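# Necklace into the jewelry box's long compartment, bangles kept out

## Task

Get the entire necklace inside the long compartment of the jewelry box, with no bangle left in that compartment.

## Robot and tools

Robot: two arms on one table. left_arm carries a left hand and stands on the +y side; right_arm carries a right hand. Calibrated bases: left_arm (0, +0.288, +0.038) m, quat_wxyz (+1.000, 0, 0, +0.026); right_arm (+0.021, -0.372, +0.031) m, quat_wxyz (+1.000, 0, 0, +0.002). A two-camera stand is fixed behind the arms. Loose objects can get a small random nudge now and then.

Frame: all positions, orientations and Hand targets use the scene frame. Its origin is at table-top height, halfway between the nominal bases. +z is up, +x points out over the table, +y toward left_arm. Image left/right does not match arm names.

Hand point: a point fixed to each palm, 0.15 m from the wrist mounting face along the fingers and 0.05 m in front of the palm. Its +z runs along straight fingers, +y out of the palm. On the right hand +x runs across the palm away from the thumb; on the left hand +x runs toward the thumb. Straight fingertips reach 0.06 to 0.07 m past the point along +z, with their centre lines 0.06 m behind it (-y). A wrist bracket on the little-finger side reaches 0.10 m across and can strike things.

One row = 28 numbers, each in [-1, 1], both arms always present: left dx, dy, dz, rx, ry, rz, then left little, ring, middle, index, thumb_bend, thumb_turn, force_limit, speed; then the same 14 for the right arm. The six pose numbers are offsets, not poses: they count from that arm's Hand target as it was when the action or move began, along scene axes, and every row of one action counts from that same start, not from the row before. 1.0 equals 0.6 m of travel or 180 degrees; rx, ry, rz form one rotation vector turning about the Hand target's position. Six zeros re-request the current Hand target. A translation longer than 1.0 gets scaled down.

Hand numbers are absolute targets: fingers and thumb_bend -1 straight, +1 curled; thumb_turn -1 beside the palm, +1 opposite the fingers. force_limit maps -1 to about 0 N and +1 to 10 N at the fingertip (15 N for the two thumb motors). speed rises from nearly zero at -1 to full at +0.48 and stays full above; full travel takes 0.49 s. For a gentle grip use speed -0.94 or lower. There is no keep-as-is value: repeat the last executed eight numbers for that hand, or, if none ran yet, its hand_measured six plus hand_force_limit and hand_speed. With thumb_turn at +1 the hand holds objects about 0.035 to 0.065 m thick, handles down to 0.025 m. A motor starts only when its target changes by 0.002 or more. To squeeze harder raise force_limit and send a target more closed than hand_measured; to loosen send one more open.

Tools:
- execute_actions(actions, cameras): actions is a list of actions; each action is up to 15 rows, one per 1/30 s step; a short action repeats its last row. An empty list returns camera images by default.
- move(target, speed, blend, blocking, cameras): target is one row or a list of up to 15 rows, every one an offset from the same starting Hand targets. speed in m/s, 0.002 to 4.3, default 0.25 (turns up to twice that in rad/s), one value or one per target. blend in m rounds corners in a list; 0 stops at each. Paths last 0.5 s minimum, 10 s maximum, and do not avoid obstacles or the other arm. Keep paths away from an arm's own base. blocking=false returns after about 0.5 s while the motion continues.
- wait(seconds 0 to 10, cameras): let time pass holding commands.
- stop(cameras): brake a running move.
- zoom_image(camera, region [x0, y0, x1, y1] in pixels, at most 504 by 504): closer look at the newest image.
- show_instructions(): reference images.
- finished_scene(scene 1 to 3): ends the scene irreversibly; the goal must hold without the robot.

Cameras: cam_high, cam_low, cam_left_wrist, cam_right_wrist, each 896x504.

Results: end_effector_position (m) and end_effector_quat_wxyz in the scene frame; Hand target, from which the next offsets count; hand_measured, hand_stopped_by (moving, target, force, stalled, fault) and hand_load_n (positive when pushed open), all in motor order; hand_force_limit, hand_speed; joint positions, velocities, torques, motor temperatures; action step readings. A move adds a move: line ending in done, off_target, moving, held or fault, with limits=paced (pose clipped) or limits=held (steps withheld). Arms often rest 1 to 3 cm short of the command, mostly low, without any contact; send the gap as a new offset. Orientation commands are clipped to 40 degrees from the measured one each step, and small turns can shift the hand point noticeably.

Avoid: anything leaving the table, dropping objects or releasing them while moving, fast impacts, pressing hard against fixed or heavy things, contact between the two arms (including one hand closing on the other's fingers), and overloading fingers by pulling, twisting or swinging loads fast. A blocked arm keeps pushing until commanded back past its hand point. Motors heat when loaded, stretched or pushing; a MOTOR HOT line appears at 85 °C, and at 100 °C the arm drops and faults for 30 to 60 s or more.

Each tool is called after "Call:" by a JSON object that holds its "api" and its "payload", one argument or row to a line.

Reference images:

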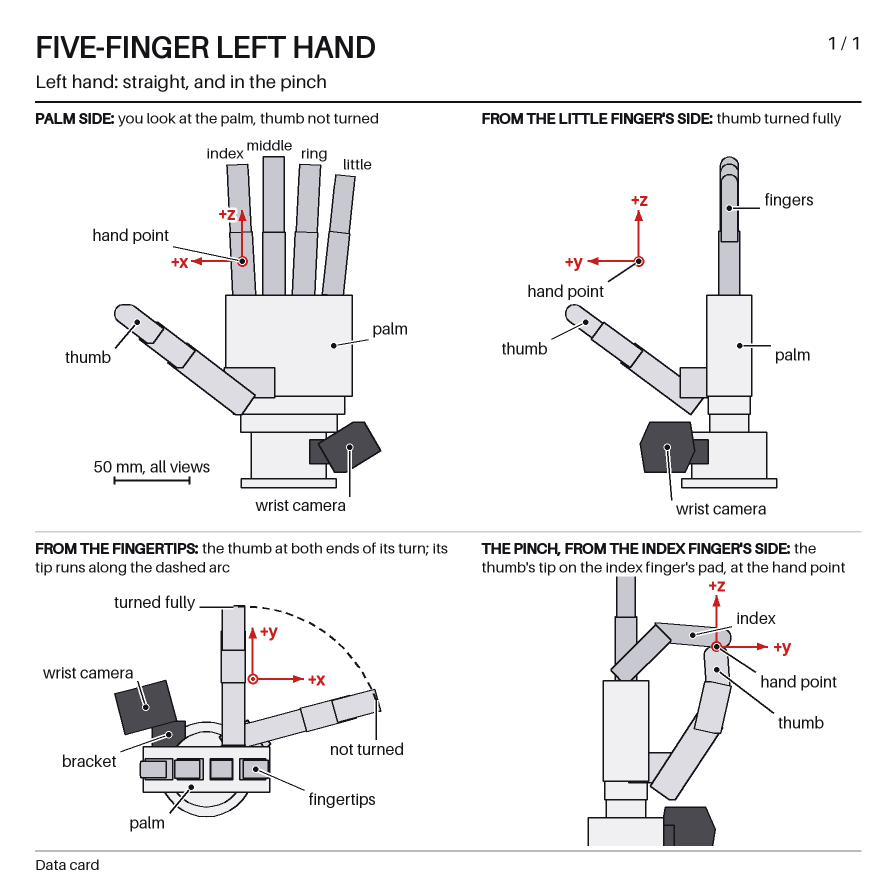

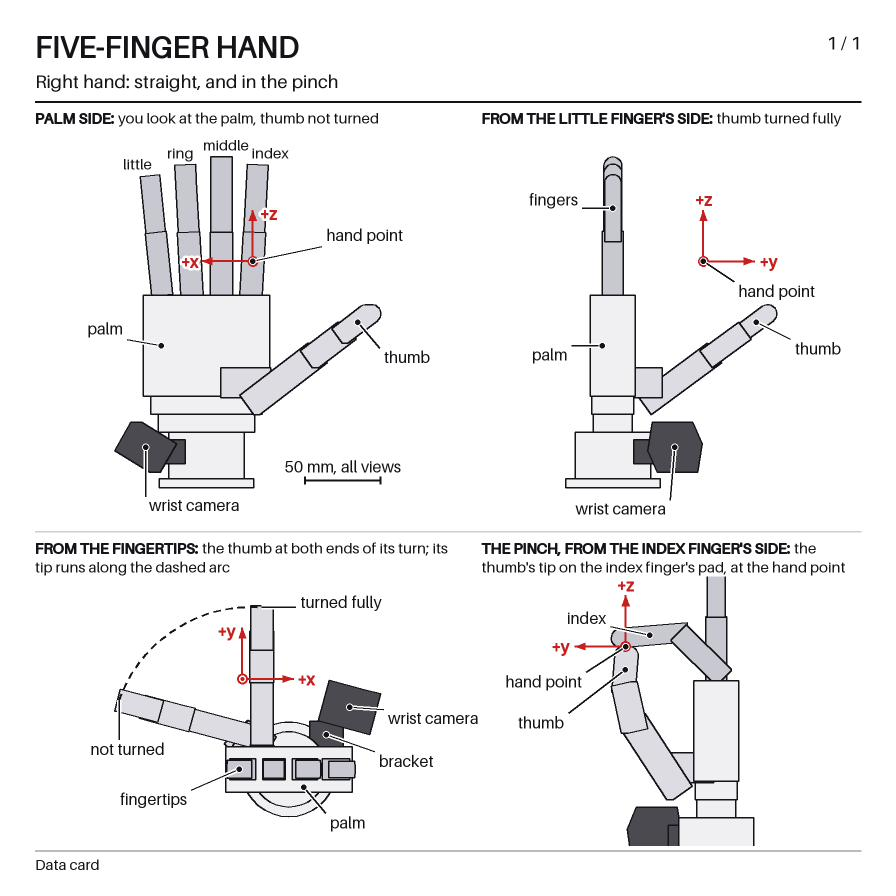

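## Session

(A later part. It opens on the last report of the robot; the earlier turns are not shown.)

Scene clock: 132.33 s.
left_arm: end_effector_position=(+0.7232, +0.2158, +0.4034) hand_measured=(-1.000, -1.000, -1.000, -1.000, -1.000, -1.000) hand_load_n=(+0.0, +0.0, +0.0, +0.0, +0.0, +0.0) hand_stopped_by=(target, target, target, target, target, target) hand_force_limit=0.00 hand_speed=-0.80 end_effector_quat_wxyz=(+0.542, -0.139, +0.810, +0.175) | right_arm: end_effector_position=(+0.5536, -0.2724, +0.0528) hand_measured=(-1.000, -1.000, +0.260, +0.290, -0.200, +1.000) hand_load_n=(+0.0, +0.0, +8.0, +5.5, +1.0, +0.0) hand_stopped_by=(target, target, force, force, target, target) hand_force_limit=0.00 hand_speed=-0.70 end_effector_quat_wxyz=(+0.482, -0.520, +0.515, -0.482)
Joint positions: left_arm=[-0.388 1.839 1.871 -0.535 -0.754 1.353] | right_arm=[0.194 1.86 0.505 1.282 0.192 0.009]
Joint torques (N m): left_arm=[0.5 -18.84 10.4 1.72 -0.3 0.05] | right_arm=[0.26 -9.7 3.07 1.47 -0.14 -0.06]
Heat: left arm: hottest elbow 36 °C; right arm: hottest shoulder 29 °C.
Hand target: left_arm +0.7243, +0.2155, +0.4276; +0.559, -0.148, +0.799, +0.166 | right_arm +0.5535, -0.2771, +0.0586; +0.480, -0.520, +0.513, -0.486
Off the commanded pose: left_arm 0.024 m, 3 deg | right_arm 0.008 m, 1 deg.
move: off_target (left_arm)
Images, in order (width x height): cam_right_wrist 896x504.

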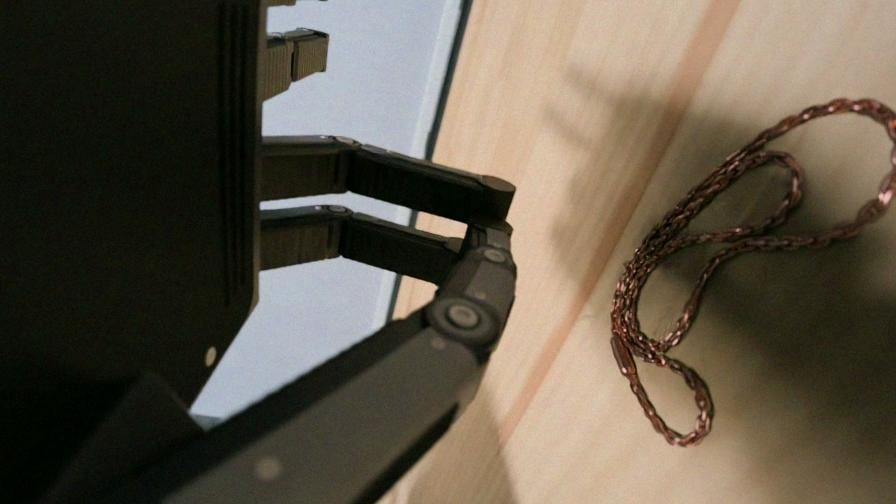

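Call:
{"api": "move", "payload": {
  "target": [0,0,0,0,0,0,-1,-1,-1,-1,-1,-1,0,-0.8, -0.11,-0.06,0.09,0,0,0,-1,-1,0.0,0.0,-0.6,-1,-0.2,0.2],
  "speed": 0.25,
  "cameras": ["cam_right_wrist","cam_high"]
}}

Call:
{"api": "zoom_image", "payload": {
  "camera": "cam_high",
  "region": [350, 230, 450, 330]
}}

Scene clock: 136.40 s.
left_arm: end_effector_position=(+0.7232, +0.2158, +0.4034) hand_measured=(-1.000, -1.000, -1.000, -1.000, -1.000, -1.000) hand_load_n=(+0.0, +0.0, +0.0, +0.0, +0.0, +0.0) hand_stopped_by=(target, target, target, target, target, target) hand_force_limit=0.00 hand_speed=-0.80 end_effector_quat_wxyz=(+0.542, -0.139, +0.810, +0.175) | right_arm: end_effector_position=(+0.4882, -0.3066, +0.1090) hand_measured=(-1.000, -1.000, +0.000, +0.000, -0.600, -1.000) hand_load_n=(+0.0, +0.0, +0.0, +0.0, +0.0, +0.0) hand_stopped_by=(target, target, target, target, target, target) hand_force_limit=-0.20 hand_speed=0.20 end_effector_quat_wxyz=(+0.484, -0.520, +0.515, -0.480)
Joint positions: left_arm=[-0.388 1.839 1.871 -0.535 -0.754 1.353] | right_arm=[0.117 1.512 0.314 1.127 0.111 0.007]
Joint torques (N m): left_arm=[0.62 -18.84 10.5 1.72 -0.31 0.06] | right_arm=[-0.09 -6.59 4.29 1.39 -0.18 -0.09]
Heat: left arm: hottest elbow 36 °C; right arm: hottest shoulder 29 °C.
Hand target: left_arm +0.7243, +0.2155, +0.4276; +0.559, -0.148, +0.799, +0.166 | right_arm +0.4875, -0.3132, +0.1127; +0.480, -0.520, +0.513, -0.487
Off the commanded pose: left_arm 0.024 m, 3 deg | right_arm 0.007 m, 1 deg.
move: off_target (left_arm)
Images, in order (width x height): cam_high 896x504, cam_right_wrist 896x504.

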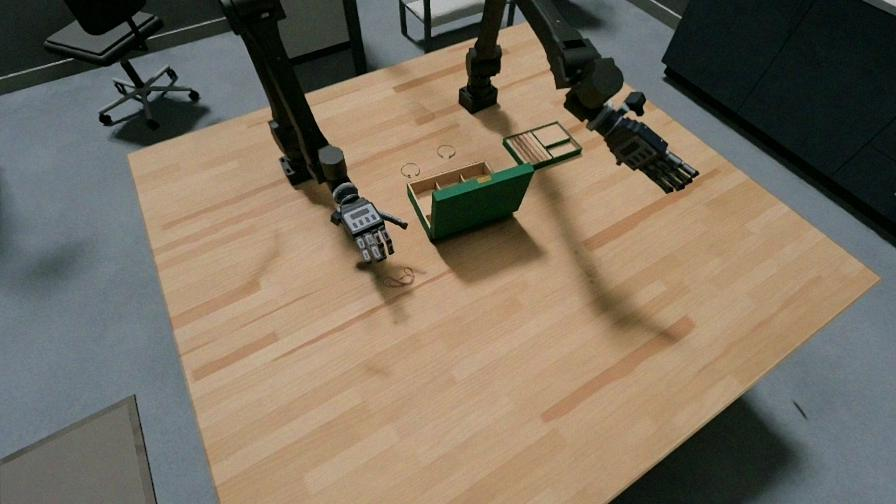

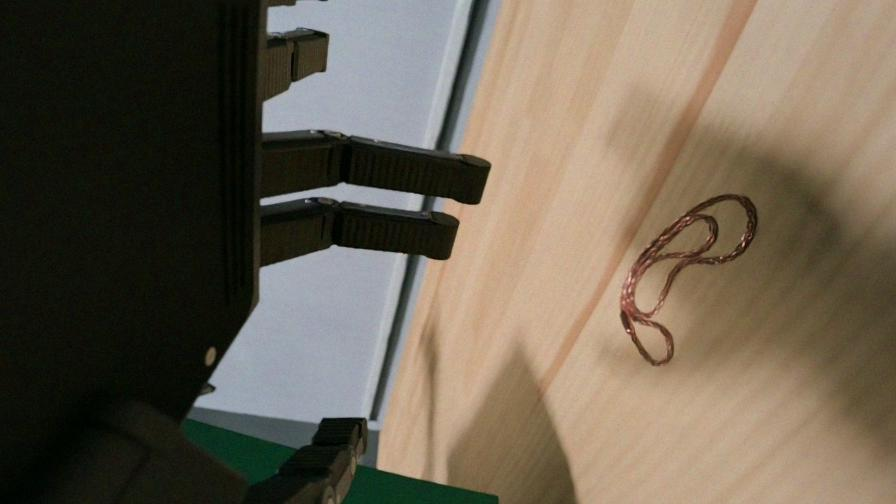

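Scaled by 5.040 from the camera's 896x504 image, which has a finer 1280x720 frame.

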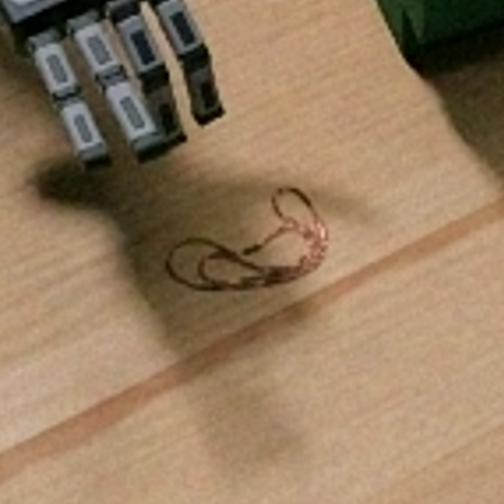

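Call:
{"api": "move", "payload": {
  "target": [
    [0,0,0,0,0,0,-1,-1,-1,-1,-1,-1,0,-0.8, 0.041,-0.087,-0.14,0,0,0,-1,-1,0.0,0.0,-0.6,-1,-0.2,0.2]
  ],
  "speed": [0.2],
  "cameras": ["cam_right_wrist","cam_high"]
}}

Call:
{"api": "zoom_image", "payload": {
  "camera": "cam_high",
  "region": [350, 230, 450, 330]
}}

Scene clock: 139.37 s.
left_arm: end_effector_position=(+0.7232, +0.2158, +0.4034) hand_measured=(-1.000, -1.000, -1.000, -1.000, -1.000, -1.000) hand_load_n=(+0.0, +0.0, +0.0, +0.0, +0.0, +0.0) hand_stopped_by=(target, target, target, target, target, target) hand_force_limit=0.00 hand_speed=-0.80 end_effector_quat_wxyz=(+0.542, -0.139, +0.810, +0.175) | right_arm: end_effector_position=(+0.5040, -0.3586, +0.0254) hand_measured=(-1.000, -1.000, +0.000, +0.000, -0.600, -1.000) hand_load_n=(+0.0, +0.0, +0.0, +0.0, +0.5, +0.0) hand_stopped_by=(target, target, target, target, target, target) hand_force_limit=-0.20 hand_speed=0.20 end_effector_quat_wxyz=(-0.479, +0.525, -0.520, +0.474)
Joint positions: left_arm=[-0.388 1.839 1.871 -0.535 -0.754 1.353] | right_arm=[-0.065 1.932 0.37 1.469 -0.07 -0.006]
Joint torques (N m): left_arm=[0.62 -18.67 10.43 1.78 -0.32 0.04] | right_arm=[-0.03 -6.53 3.28 2.78 -0.19 -0.07]
Heat: left arm: hottest elbow 36 °C; right arm: hottest shoulder 29 °C.
Hand target: left_arm +0.7243, +0.2155, +0.4276; +0.559, -0.148, +0.799, +0.166 | right_arm +0.5121, -0.3652, +0.0287; -0.480, +0.520, -0.513, +0.486
Off the commanded pose: left_arm 0.024 m, 3 deg | right_arm 0.011 m, 2 deg.
move: off_target (left_arm, right_arm)
Images, in order (width x height): cam_high 896x504, cam_right_wrist 896x504.

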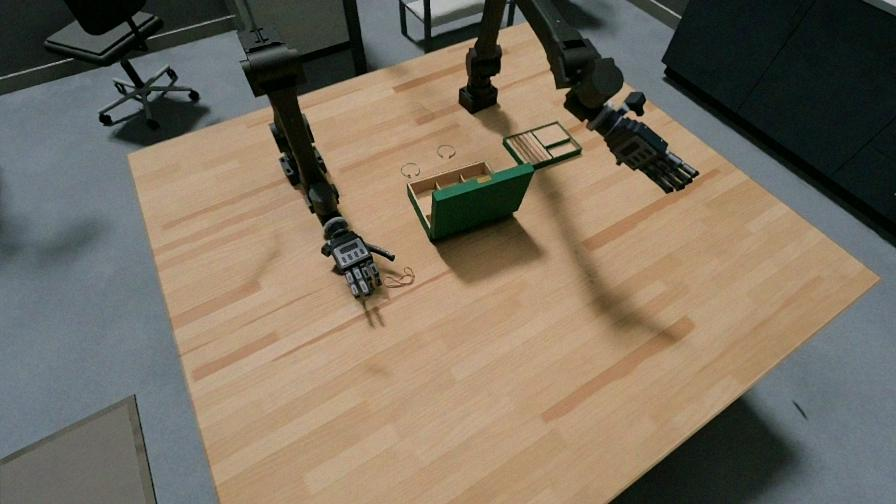

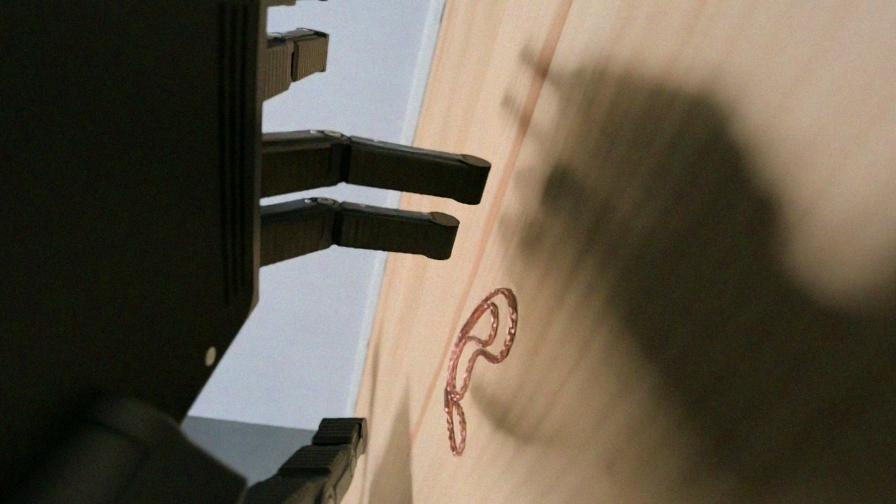

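Scaled by 5.040 from the camera's 896x504 image, which has a finer 1280x720 frame.

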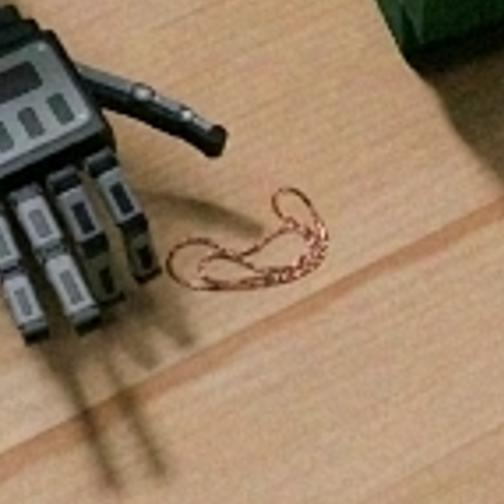

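Call:
{"api": "move", "payload": {
  "target": [
    [0,0,0,0,0,0,-1,-1,-1,-1,-1,-1,0,-0.8, 0.003,0,-0.051,0,0,0,-1,-1,0.0,0.0,-0.6,-1,-0.2,0.2],
    [0,0,0,0,0,0,-1,-1,-1,-1,-1,-1,0,-0.8, 0.003,0.095,-0.051,0,0,0,-1,-1,0.0,0.0,-0.6,-1,-0.2,0.2],
    [0,0,0,0,0,0,-1,-1,-1,-1,-1,-1,0,-0.8, 0.003,0.06,0.02,0,0,0,-1,-1,0.0,0.0,-0.6,-1,-0.2,0.2],
    [0,0,0,0,0,0,-1,-1,-1,-1,-1,-1,0,-0.8, -0.09,0.06,0.08,0,0,0,-1,-1,0.0,0.0,-0.6,-1,-0.2,0.2]
  ],
  "speed": [0.08,0.08,0.15,0.2],
  "cameras": ["cam_right_wrist","cam_high"]
}}

Call:
{"api": "zoom_image", "payload": {
  "camera": "cam_high",
  "region": [350, 230, 450, 330]
}}

Scene clock: 144.43 s.
left_arm: end_effector_position=(+0.7232, +0.2158, +0.4034) hand_measured=(-1.000, -1.000, -1.000, -1.000, -1.000, -1.000) hand_load_n=(+0.0, +0.0, +0.0, +0.0, +0.0, +0.0) hand_stopped_by=(target, target, target, target, target, target) hand_force_limit=0.00 hand_speed=-0.80 end_effector_quat_wxyz=(+0.542, -0.139, +0.810, +0.175) | right_arm: end_effector_position=(+0.4593, -0.3277, +0.0732) hand_measured=(-1.000, -1.000, +0.000, +0.000, -0.600, -1.000) hand_load_n=(+0.0, +0.0, +0.0, +0.0, +0.0, +0.0) hand_stopped_by=(target, target, target, target, target, target) hand_force_limit=-0.20 hand_speed=0.20 end_effector_quat_wxyz=(-0.481, +0.521, -0.514, +0.484)
Joint positions: left_arm=[-0.388 1.839 1.871 -0.535 -0.754 1.353] | right_arm=[0.053 1.675 0.227 1.377 0.053 -0.006]
Joint torques (N m): left_arm=[0.62 -18.73 10.43 1.78 -0.32 0.04] | right_arm=[0.67 -6.83 2.45 1.47 0.06 0.03]
Heat: left arm: hottest elbow 36 °C; right arm: hottest shoulder 29 °C.
Hand target: left_arm +0.7243, +0.2155, +0.4276; +0.559, -0.148, +0.799, +0.166 | right_arm +0.4581, -0.3294, +0.0767; +0.480, -0.520, +0.513, -0.486
Off the commanded pose: left_arm 0.024 m, 3 deg | right_arm 0.004 m, 0 deg.
move: off_target (left_arm)
Images, in order (width x height): cam_high 896x504, cam_right_wrist 896x504.

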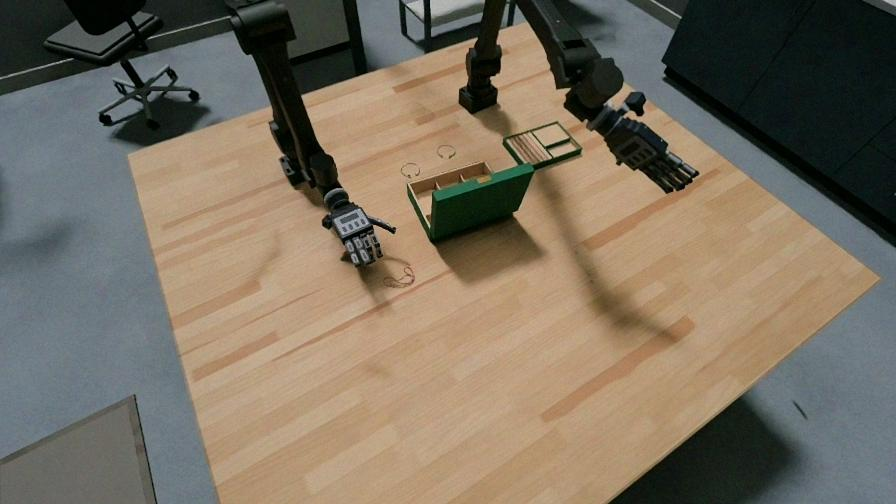

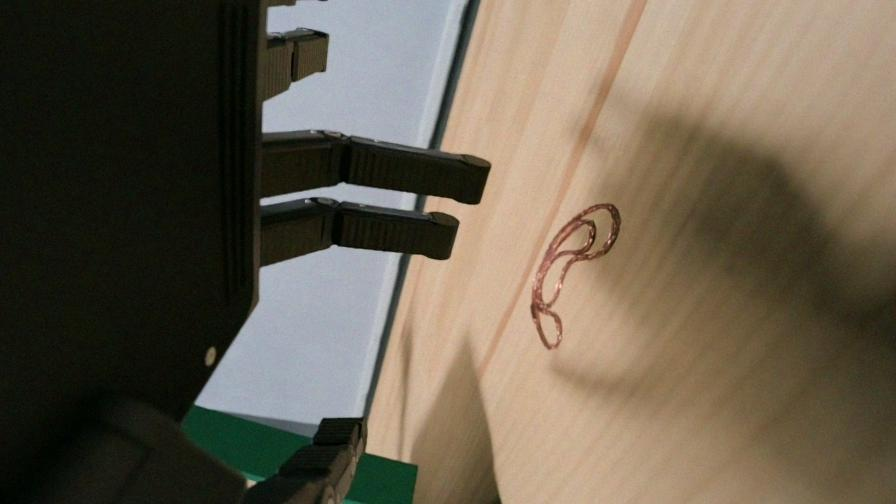

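Scaled by 5.040 from the camera's 896x504 image, which has a finer 1280x720 frame.

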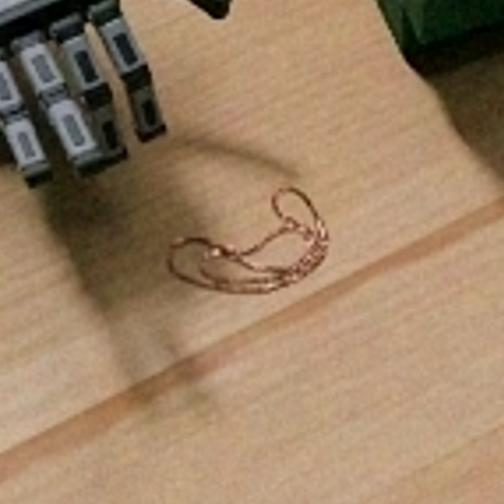

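Call:
{"api": "move", "payload": {
  "target": [
    [0,0,0,0,0,0,-1,-1,-1,-1,-1,-1,0,-0.8, 0.127,0.09,0,0,0,0,-1,-1,-0.15,-0.15,-0.06,1,-0.2,0.2],
    [0,0,0,0,0,0,-1,-1,-1,-1,-1,-1,0,-0.8, 0.127,0.087,-0.078,0,0,0,-1,-1,-0.15,-0.15,-0.06,1,-0.2,0.2]
  ],
  "speed": 0.2,
  "cameras": ["cam_right_wrist","cam_high"]
}}

Call:
{"api": "zoom_image", "payload": {
  "camera": "cam_high",
  "region": [350, 230, 450, 330]
}}

Scene clock: 148.80 s.
left_arm: end_effector_position=(+0.7232, +0.2158, +0.4034) hand_measured=(-1.000, -1.000, -1.000, -1.000, -1.000, -1.000) hand_load_n=(+0.0, +0.0, +0.0, +0.0, +0.0, +0.0) hand_stopped_by=(target, target, target, target, target, target) hand_force_limit=0.00 hand_speed=-0.80 end_effector_quat_wxyz=(+0.542, -0.139, +0.810, +0.175) | right_arm: end_effector_position=(+0.5255, -0.2827, +0.0240) hand_measured=(-1.000, -1.000, -0.150, -0.150, -0.060, +1.000) hand_load_n=(+0.0, +0.0, +0.0, +0.0, +0.5, +0.0) hand_stopped_by=(target, target, target, target, target, target) hand_force_limit=-0.20 hand_speed=0.20 end_effector_quat_wxyz=(-0.467, +0.528, -0.519, +0.484)
Joint positions: left_arm=[-0.388 1.839 1.871 -0.535 -0.754 1.353] | right_arm=[0.191 1.935 0.441 1.395 0.203 -0.006]
Joint torques (N m): left_arm=[0.67 -18.67 10.45 1.72 -0.32 0.04] | right_arm=[1.2 -7.24 3.93 2.8 -0.15 0.12]
Heat: left arm: hottest elbow 36 °C; right arm: hottest shoulder 29 °C.
Hand target: left_arm +0.7243, +0.2155, +0.4276; +0.559, -0.148, +0.799, +0.166 | right_arm +0.5343, -0.2771, +0.0299; -0.480, +0.520, -0.513, +0.486
Off the commanded pose: left_arm 0.024 m, 3 deg | right_arm 0.012 m, 2 deg.
move: off_target (left_arm, right_arm)
Images, in order (width x height): cam_high 896x504, cam_right_wrist 896x504.

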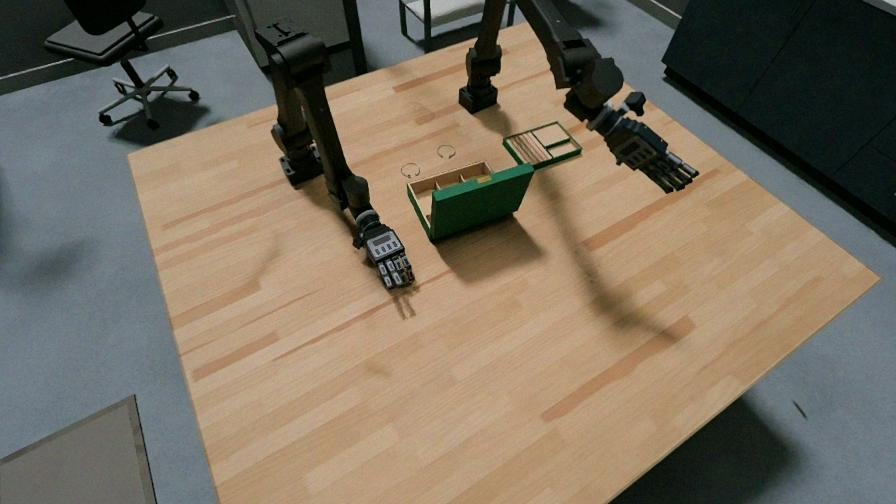

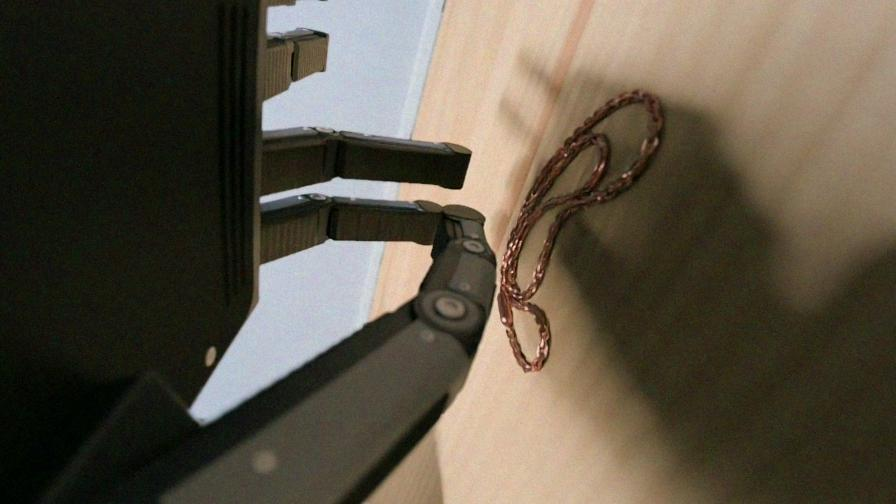

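Scaled by 5.040 from the camera's 896x504 image, which has a finer 1280x720 frame.

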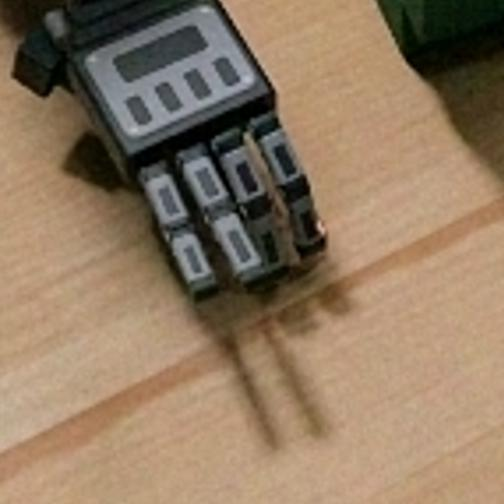

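Call:
{"api": "wait", "payload": {
  "seconds": 0,
  "cameras": ["cam_high","cam_low","cam_right_wrist"]
}}

Call:
{"api": "zoom_image", "payload": {
  "camera": "cam_high",
  "region": [270, 190, 410, 290]
}}

Call:
{"api": "zoom_image", "payload": {
  "camera": "cam_low",
  "region": [140, 220, 260, 320]
}}

Scene clock: 152.63 s.
left_arm: end_effector_position=(+0.7232, +0.2158, +0.4034) hand_measured=(-1.000, -1.000, -1.000, -1.000, -1.000, -1.000) hand_load_n=(+0.0, +0.0, +0.0, +0.0, +0.0, +0.0) hand_stopped_by=(target, target, target, target, target, target) hand_force_limit=0.00 hand_speed=-0.80 end_effector_quat_wxyz=(+0.542, -0.139, +0.810, +0.175) | right_arm: end_effector_position=(+0.5256, -0.2827, +0.0241) hand_measured=(-1.000, -1.000, -0.150, -0.150, -0.060, +1.000) hand_load_n=(+0.0, +0.0, +0.0, +0.0, +0.0, +0.0) hand_stopped_by=(target, target, target, target, target, target) hand_force_limit=-0.20 hand_speed=0.20 end_effector_quat_wxyz=(-0.467, +0.528, -0.519, +0.484)
Joint positions: left_arm=[-0.388 1.839 1.871 -0.535 -0.754 1.353] | right_arm=[0.191 1.935 0.441 1.396 0.203 -0.006]
Joint torques (N m): left_arm=[0.56 -18.61 10.43 1.78 -0.31 0.06] | right_arm=[1.2 -7.18 3.93 2.76 -0.15 0.12]
Heat: left arm: hottest elbow 36 °C; right arm: hottest shoulder 29 °C.
Hand target: left_arm +0.7243, +0.2155, +0.4276; +0.559, -0.148, +0.799, +0.166 | right_arm +0.5343, -0.2772, +0.0298; -0.480, +0.520, -0.513, +0.486
Off the commanded pose: left_arm 0.024 m, 3 deg | right_arm 0.012 m, 2 deg.
Images, in order (width x height): cam_high 896x504, cam_low 896x504, cam_right_wrist 896x504.

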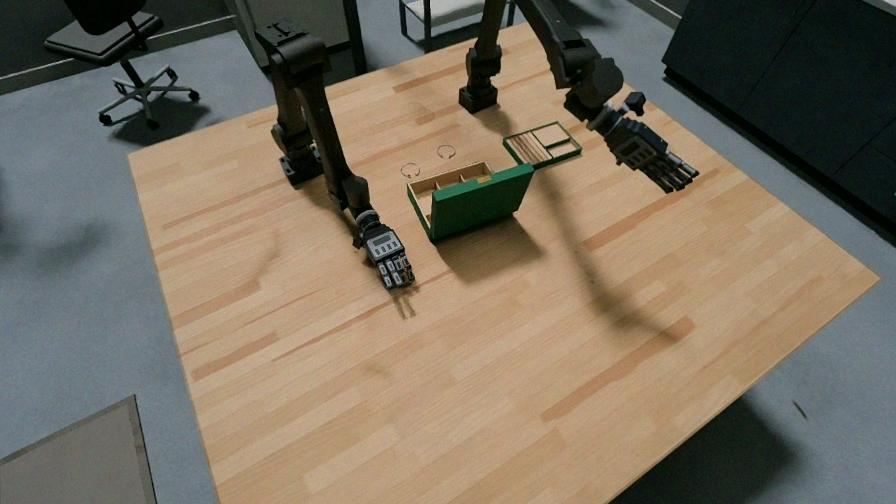

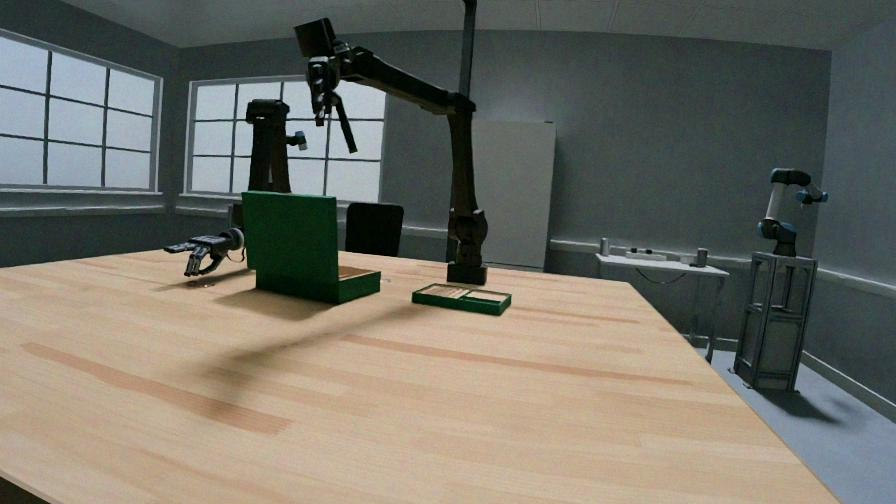

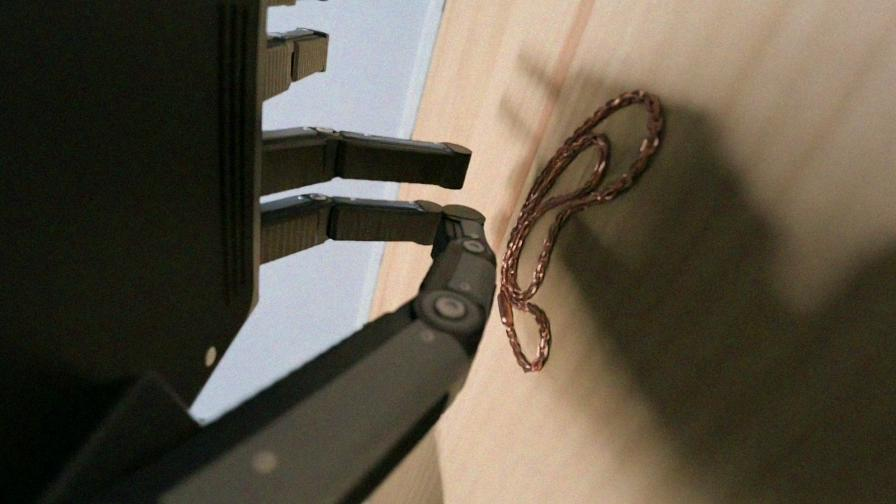

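Scaled by 3.600 from the camera's 896x504 image, which has a finer 1280x720 frame.

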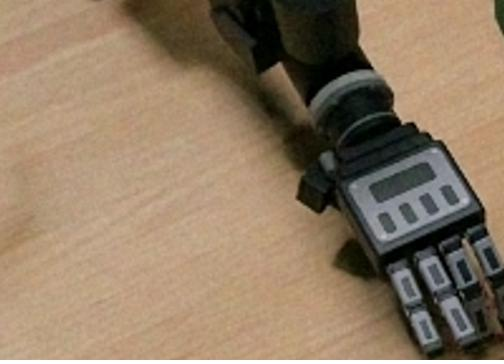

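Scaled by 4.200 from the camera's 896x504 image, which has a finer 1280x720 frame.

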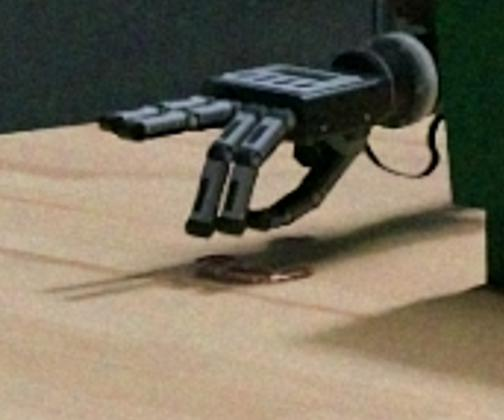

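Call:
{"api": "move", "payload": {
  "target": [
    [0,0,0,0,0,0,-1,-1,-1,-1,-1,-1,0,-0.8,0.010,0.010,0.010,0,0,0,-1,-1,-0.02,-0.02,-0.13,1,-0.2,0.2],
    [0,0,0,0,0,0,-1,-1,-1,-1,-1,-1,0,-0.8,0.010,0.010,-0.052,0,0,0,-1,-1,-0.02,-0.02,-0.13,1,-0.2,0.2]
  ],
  "speed": 0.05,
  "cameras": ["cam_high","cam_low","cam_right_wrist"]
}}

Call:
{"api": "zoom_image", "payload": {
  "camera": "cam_high",
  "region": [370, 240, 450, 320]
}}

Call:
{"api": "zoom_image", "payload": {
  "camera": "cam_low",
  "region": [155, 240, 230, 300]
}}

Scene clock: 157.60 s.
left_arm: end_effector_position=(+0.7232, +0.2158, +0.4034) hand_measured=(-1.000, -1.000, -1.000, -1.000, -1.000, -1.000) hand_load_n=(+0.0, +0.0, +0.0, +0.0, +0.0, +0.0) hand_stopped_by=(target, target, target, target, target, target) hand_force_limit=0.00 hand_speed=-0.80 end_effector_quat_wxyz=(+0.542, -0.139, +0.810, +0.175) | right_arm: end_effector_position=(+0.5397, -0.2783, +0.0051) hand_measured=(-1.000, -1.000, -0.020, -0.020, -0.130, +1.000) hand_load_n=(+0.0, +0.0, +0.0, +0.0, -1.5, +0.0) hand_stopped_by=(target, target, target, target, target, target) hand_force_limit=-0.20 hand_speed=0.20 end_effector_quat_wxyz=(-0.476, +0.518, -0.513, +0.491)
Joint positions: left_arm=[-0.388 1.839 1.871 -0.535 -0.754 1.353] | right_arm=[0.198 2.056 0.493 1.497 0.212 -0.006]
Joint torques (N m): left_arm=[0.73 -18.67 10.41 1.8 -0.32 0.04] | right_arm=[1.73 -7.06 2.67 2.25 0.04 0.14]
Heat: left arm: hottest elbow 36 °C; right arm: hottest shoulder 29 °C.
Hand target: left_arm +0.7243, +0.2155, +0.4276; +0.559, -0.148, +0.799, +0.166 | right_arm +0.5403, -0.2711, -0.0013; -0.480, +0.520, -0.513, +0.486
Off the commanded pose: left_arm 0.024 m, 3 deg | right_arm 0.010 m, 1 deg.
move: off_target (left_arm)
Images, in order (width x height): cam_high 896x504, cam_low 896x504, cam_right_wrist 896x504.

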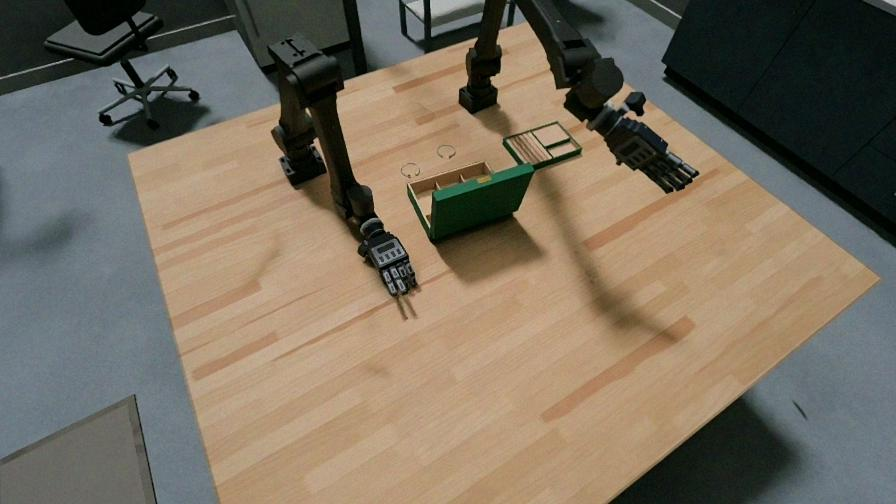

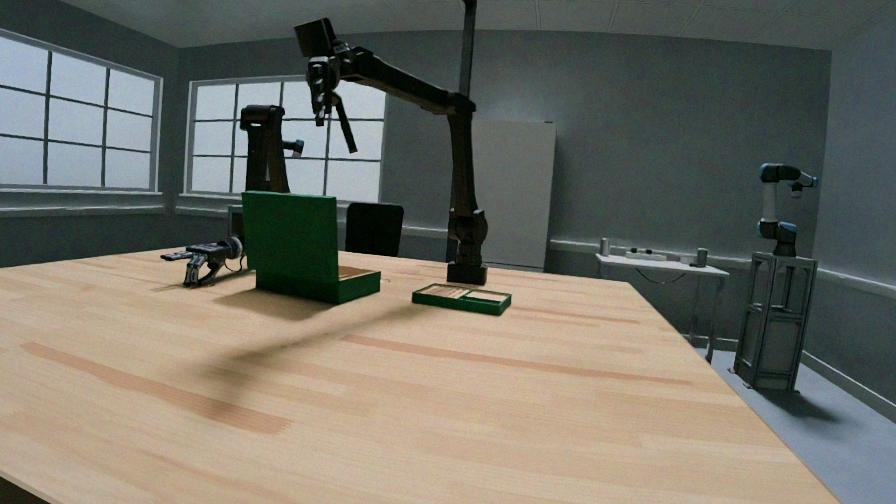

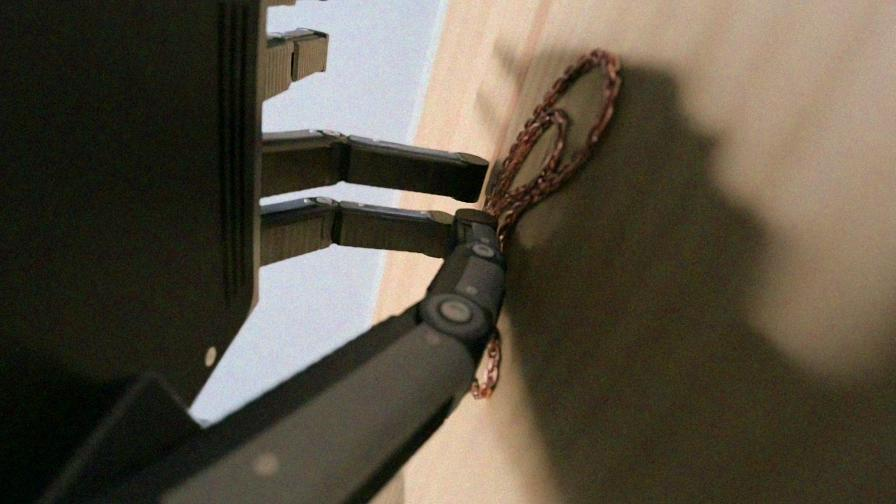

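Scaled by 6.300 from the camera's 896x504 image, which has a finer 1280x720 frame.

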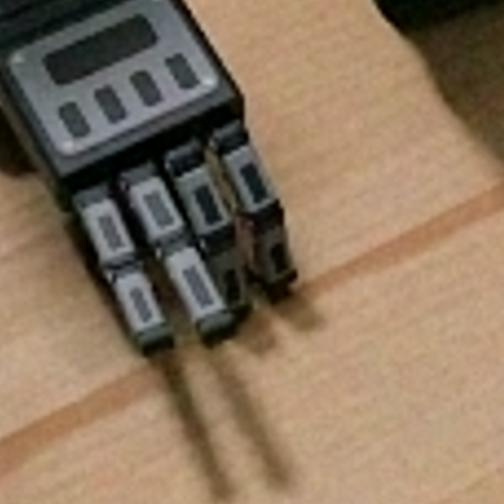

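Scaled by 6.720 from the camera's 896x504 image, which has a finer 1280x720 frame.

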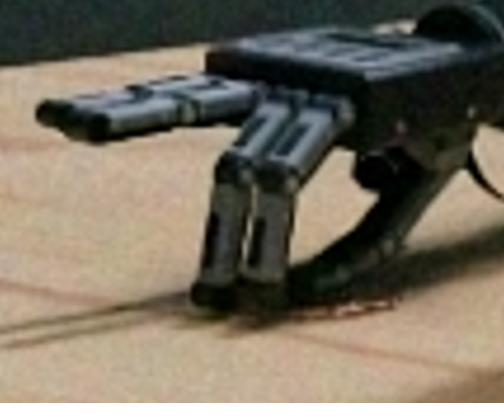

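Call:
{"api": "execute_actions", "payload": {
  "actions": [
    [[0,0,0,0,0,0,-1,-1,-1,-1,-1,-1,0,-0.8,0,0,-0.008,0,0,0,-1,-1,0.08,0.08,-0.15,1,-0.2,-0.5]],
    [[0,0,0,0,0,0,-1,-1,-1,-1,-1,-1,0,-0.8,0,0,0,0,0,0,-1,-1,0.16,0.16,-0.175,1,-0.2,-0.5]]
  ],
  "cameras": ["cam_right_wrist"]
}}

Scene clock: 159.60 s.
left_arm: end_effector_position=(+0.7232, +0.2158, +0.4034) hand_measured=(-1.000, -1.000, -1.000, -1.000, -1.000, -1.000) hand_load_n=(+0.0, +0.0, +0.0, +0.0, +0.0, +0.0) hand_stopped_by=(target, target, target, target, target, target) hand_force_limit=0.00 hand_speed=-0.80 end_effector_quat_wxyz=(+0.542, -0.139, +0.810, +0.175) | right_arm: end_effector_position=(+0.5436, -0.2775, +0.0068) hand_measured=(-1.000, -1.000, +0.160, +0.160, -0.174, +1.000) hand_load_n=(+0.0, -0.5, +0.0, +0.0, -2.5, -0.5) hand_stopped_by=(target, target, target, target, target, target) hand_force_limit=-0.20 hand_speed=-0.50 end_effector_quat_wxyz=(+0.482, -0.512, +0.510, -0.495)
Joint positions: left_arm=[-0.388 1.839 1.871 -0.535 -0.754 1.353] | right_arm=[0.198 2.071 0.503 1.522 0.212 -0.006]
Joint torques (N m): left_arm=[1.03 -18.61 10.5 1.8 -0.31 0.04] | right_arm=[1.73 -6.83 2.19 1.87 0.03 0.13]
Heat: left arm: hottest elbow 36 °C; right arm: hottest shoulder 29 °C.
Hand target: left_arm +0.7243, +0.2155, +0.4276; +0.559, -0.148, +0.799, +0.166 | right_arm +0.5403, -0.2711, -0.0062; +0.480, -0.520, +0.513, -0.486
Off the commanded pose: left_arm 0.024 m, 3 deg | right_arm 0.015 m, 1 deg.
Step readings (end_effector_position of left_arm | right_arm):
0: (+0.7232, +0.2158, +0.4034) | (+0.5397, -0.2783, +0.0052)
1: (+0.7232, +0.2158, +0.4034) | (+0.5397, -0.2783, +0.0050)
2: (+0.7232, +0.2158, +0.4034) | (+0.5397, -0.2783, +0.0050)
4: (+0.7232, +0.2158, +0.4034) | (+0.5407, -0.2781, +0.0061)
8: (+0.7232, +0.2158, +0.4034) | (+0.5425, -0.2777, +0.0057)
15: (+0.7232, +0.2158, +0.4034) | (+0.5429, -0.2776, +0.0058)
16: (+0.7232, +0.2158, +0.4034) | (+0.5429, -0.2776, +0.0058)
17: (+0.7232, +0.2158, +0.4034) | (+0.5429, -0.2776, +0.0058)
19: (+0.7232, +0.2158, +0.4034) | (+0.5435, -0.2775, +0.0069)
23: (+0.7232, +0.2158, +0.4034) | (+0.5436, -0.2775, +0.0068)
30: (+0.7232, +0.2158, +0.4034) | (+0.5436, -0.2775, +0.0068)
Images, in order (width x height): cam_right_wrist 896x504.

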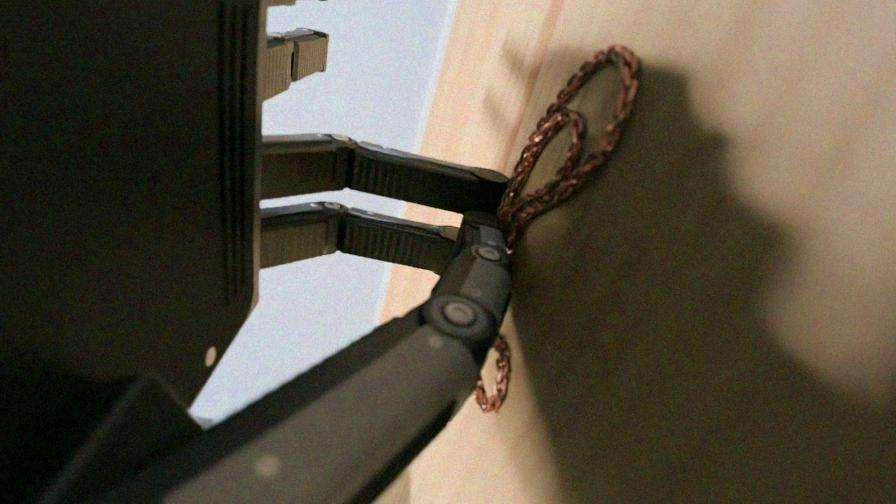

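Call:
{"api": "execute_actions", "payload": {
  "actions": [
    [[0,0,0,0,0,0,-1,-1,-1,-1,-1,-1,0,-0.8,0,0,0,0,0,0,-1,-1,0.7,0.7,-0.19,1,0.0,-0.75]],
    [[0,0,0,0,0,0,-1,-1,-1,-1,-1,-1,0,-0.8,0,0,0,0,0,0,-1,-1,0.7,0.7,-0.19,1,0.0,-0.75]]
  ],
  "cameras": ["cam_right_wrist"]
}}

Scene clock: 161.17 s.
left_arm: end_effector_position=(+0.7232, +0.2158, +0.4034) hand_measured=(-1.000, -1.000, -1.000, -1.000, -1.000, -1.000) hand_load_n=(+0.0, +0.0, +0.0, +0.0, +0.0, +0.0) hand_stopped_by=(target, target, target, target, target, target) hand_force_limit=0.00 hand_speed=-0.80 end_effector_quat_wxyz=(+0.542, -0.139, +0.810, +0.175) | right_arm: end_effector_position=(+0.5450, -0.2773, +0.0083) hand_measured=(-1.000, -1.000, +0.266, +0.294, -0.190, +1.000) hand_load_n=(+0.0, +0.0, +12.5, +5.0, +0.5, -2.5) hand_stopped_by=(target, target, force, force, target, target) hand_force_limit=0.00 hand_speed=-0.75 end_effector_quat_wxyz=(+0.484, -0.511, +0.509, -0.496)
Joint positions: left_arm=[-0.388 1.839 1.871 -0.535 -0.754 1.353] | right_arm=[0.198 2.071 0.506 1.525 0.213 -0.006]
Joint torques (N m): left_arm=[0.44 -18.61 10.44 1.8 -0.3 0.05] | right_arm=[1.79 -6.83 2.02 1.73 0.02 0.13]
Heat: left arm: hottest elbow 36 °C; right arm: hottest shoulder 29 °C.
Hand target: left_arm +0.7243, +0.2155, +0.4276; +0.559, -0.148, +0.799, +0.166 | right_arm +0.5403, -0.2711, -0.0061; +0.480, -0.520, +0.513, -0.486
Off the commanded pose: left_arm 0.024 m, 3 deg | right_arm 0.016 m, 2 deg.
Step readings (end_effector_position of left_arm | right_arm):
0: (+0.7232, +0.2158, +0.4034) | (+0.5436, -0.2775, +0.0068)
1: (+0.7232, +0.2158, +0.4034) | (+0.5436, -0.2775, +0.0068)
2: (+0.7232, +0.2158, +0.4034) | (+0.5436, -0.2775, +0.0068)
4: (+0.7232, +0.2158, +0.4034) | (+0.5439, -0.2774, +0.0073)
8: (+0.7232, +0.2158, +0.4034) | (+0.5450, -0.2773, +0.0083)
15: (+0.7232, +0.2158, +0.4034) | (+0.5450, -0.2773, +0.0083)
16: (+0.7232, +0.2158, +0.4034) | (+0.5450, -0.2773, +0.0083)
17: (+0.7232, +0.2158, +0.4034) | (+0.5450, -0.2773, +0.0083)
19: (+0.7232, +0.2158, +0.4034) | (+0.5450, -0.2773, +0.0083)
23: (+0.7232, +0.2158, +0.4034) | (+0.5450, -0.2773, +0.0083)
30: (+0.7232, +0.2158, +0.4034) | (+0.5450, -0.2773, +0.0083)
Images, in order (width x height): cam_right_wrist 896x504.

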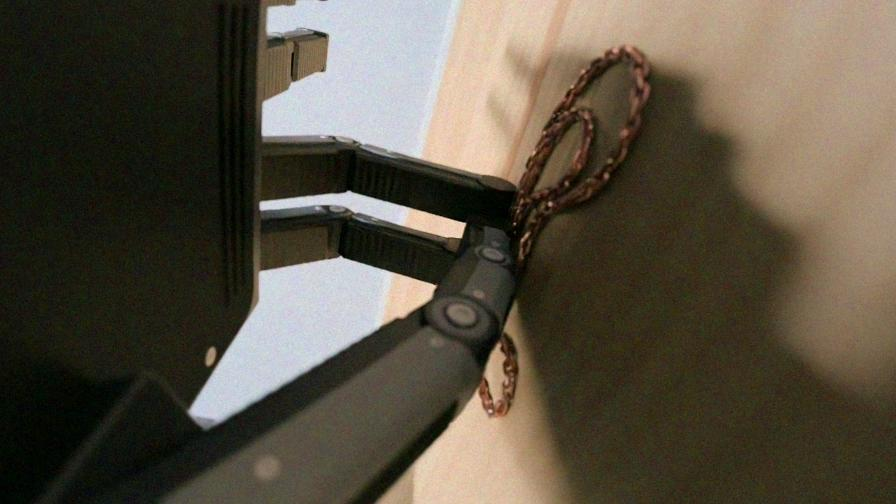

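Call:
{"api": "move", "payload": {
  "target": [0,0,0,0,0,0,-1,-1,-1,-1,-1,-1,0,-0.8,0.0,0,0.08,0,0,0,-1,-1,0.7,0.7,-0.19,1,0.0,-0.75],
  "speed": 0.04,
  "cameras": ["cam_right_wrist"]
}}

Scene clock: 163.37 s.
left_arm: end_effector_position=(+0.7232, +0.2158, +0.4034) hand_measured=(-1.000, -1.000, -1.000, -1.000, -1.000, -1.000) hand_load_n=(+0.0, +0.0, +0.0, +0.0, +0.0, +0.0) hand_stopped_by=(target, target, target, target, target, target) hand_force_limit=0.00 hand_speed=-0.80 end_effector_quat_wxyz=(+0.542, -0.139, +0.810, +0.175) | right_arm: end_effector_position=(+0.5421, -0.2779, +0.0353) hand_measured=(-1.000, -1.000, +0.266, +0.294, -0.190, +1.000) hand_load_n=(+0.0, +0.0, +12.0, +5.0, +1.0, -2.5) hand_stopped_by=(target, target, force, force, target, target) hand_force_limit=0.00 hand_speed=-0.75 end_effector_quat_wxyz=(-0.474, +0.520, -0.515, +0.490)
Joint positions: left_arm=[-0.388 1.839 1.871 -0.535 -0.754 1.353] | right_arm=[0.198 1.921 0.479 1.368 0.213 -0.006]
Joint torques (N m): left_arm=[0.56 -18.73 10.43 1.77 -0.32 0.03] | right_arm=[1.73 -9.76 2.41 1.39 0.02 0.13]
Heat: left arm: hottest elbow 36 °C; right arm: hottest shoulder 29 °C.
Hand target: left_arm +0.7243, +0.2155, +0.4276; +0.559, -0.148, +0.799, +0.166 | right_arm +0.5403, -0.2711, +0.0419; -0.480, +0.520, -0.513, +0.486
Off the commanded pose: left_arm 0.024 m, 3 deg | right_arm 0.010 m, 1 deg.
move: off_target (left_arm)
Images, in order (width x height): cam_right_wrist 896x504.

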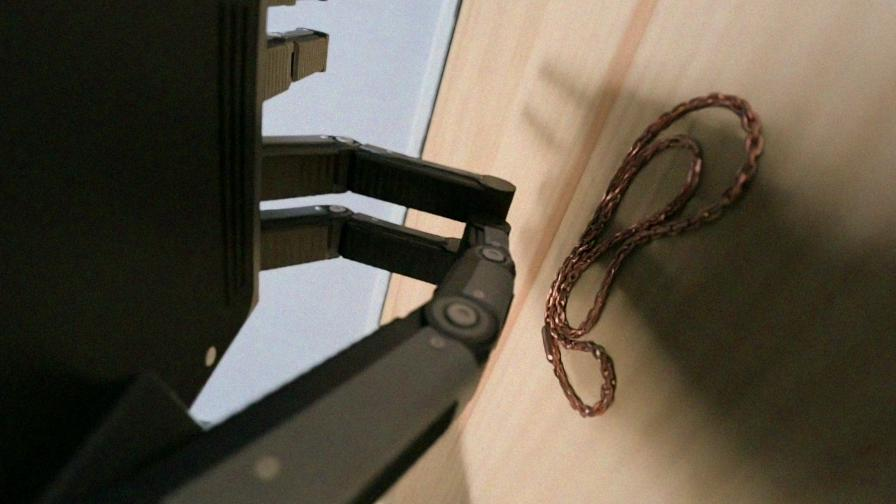

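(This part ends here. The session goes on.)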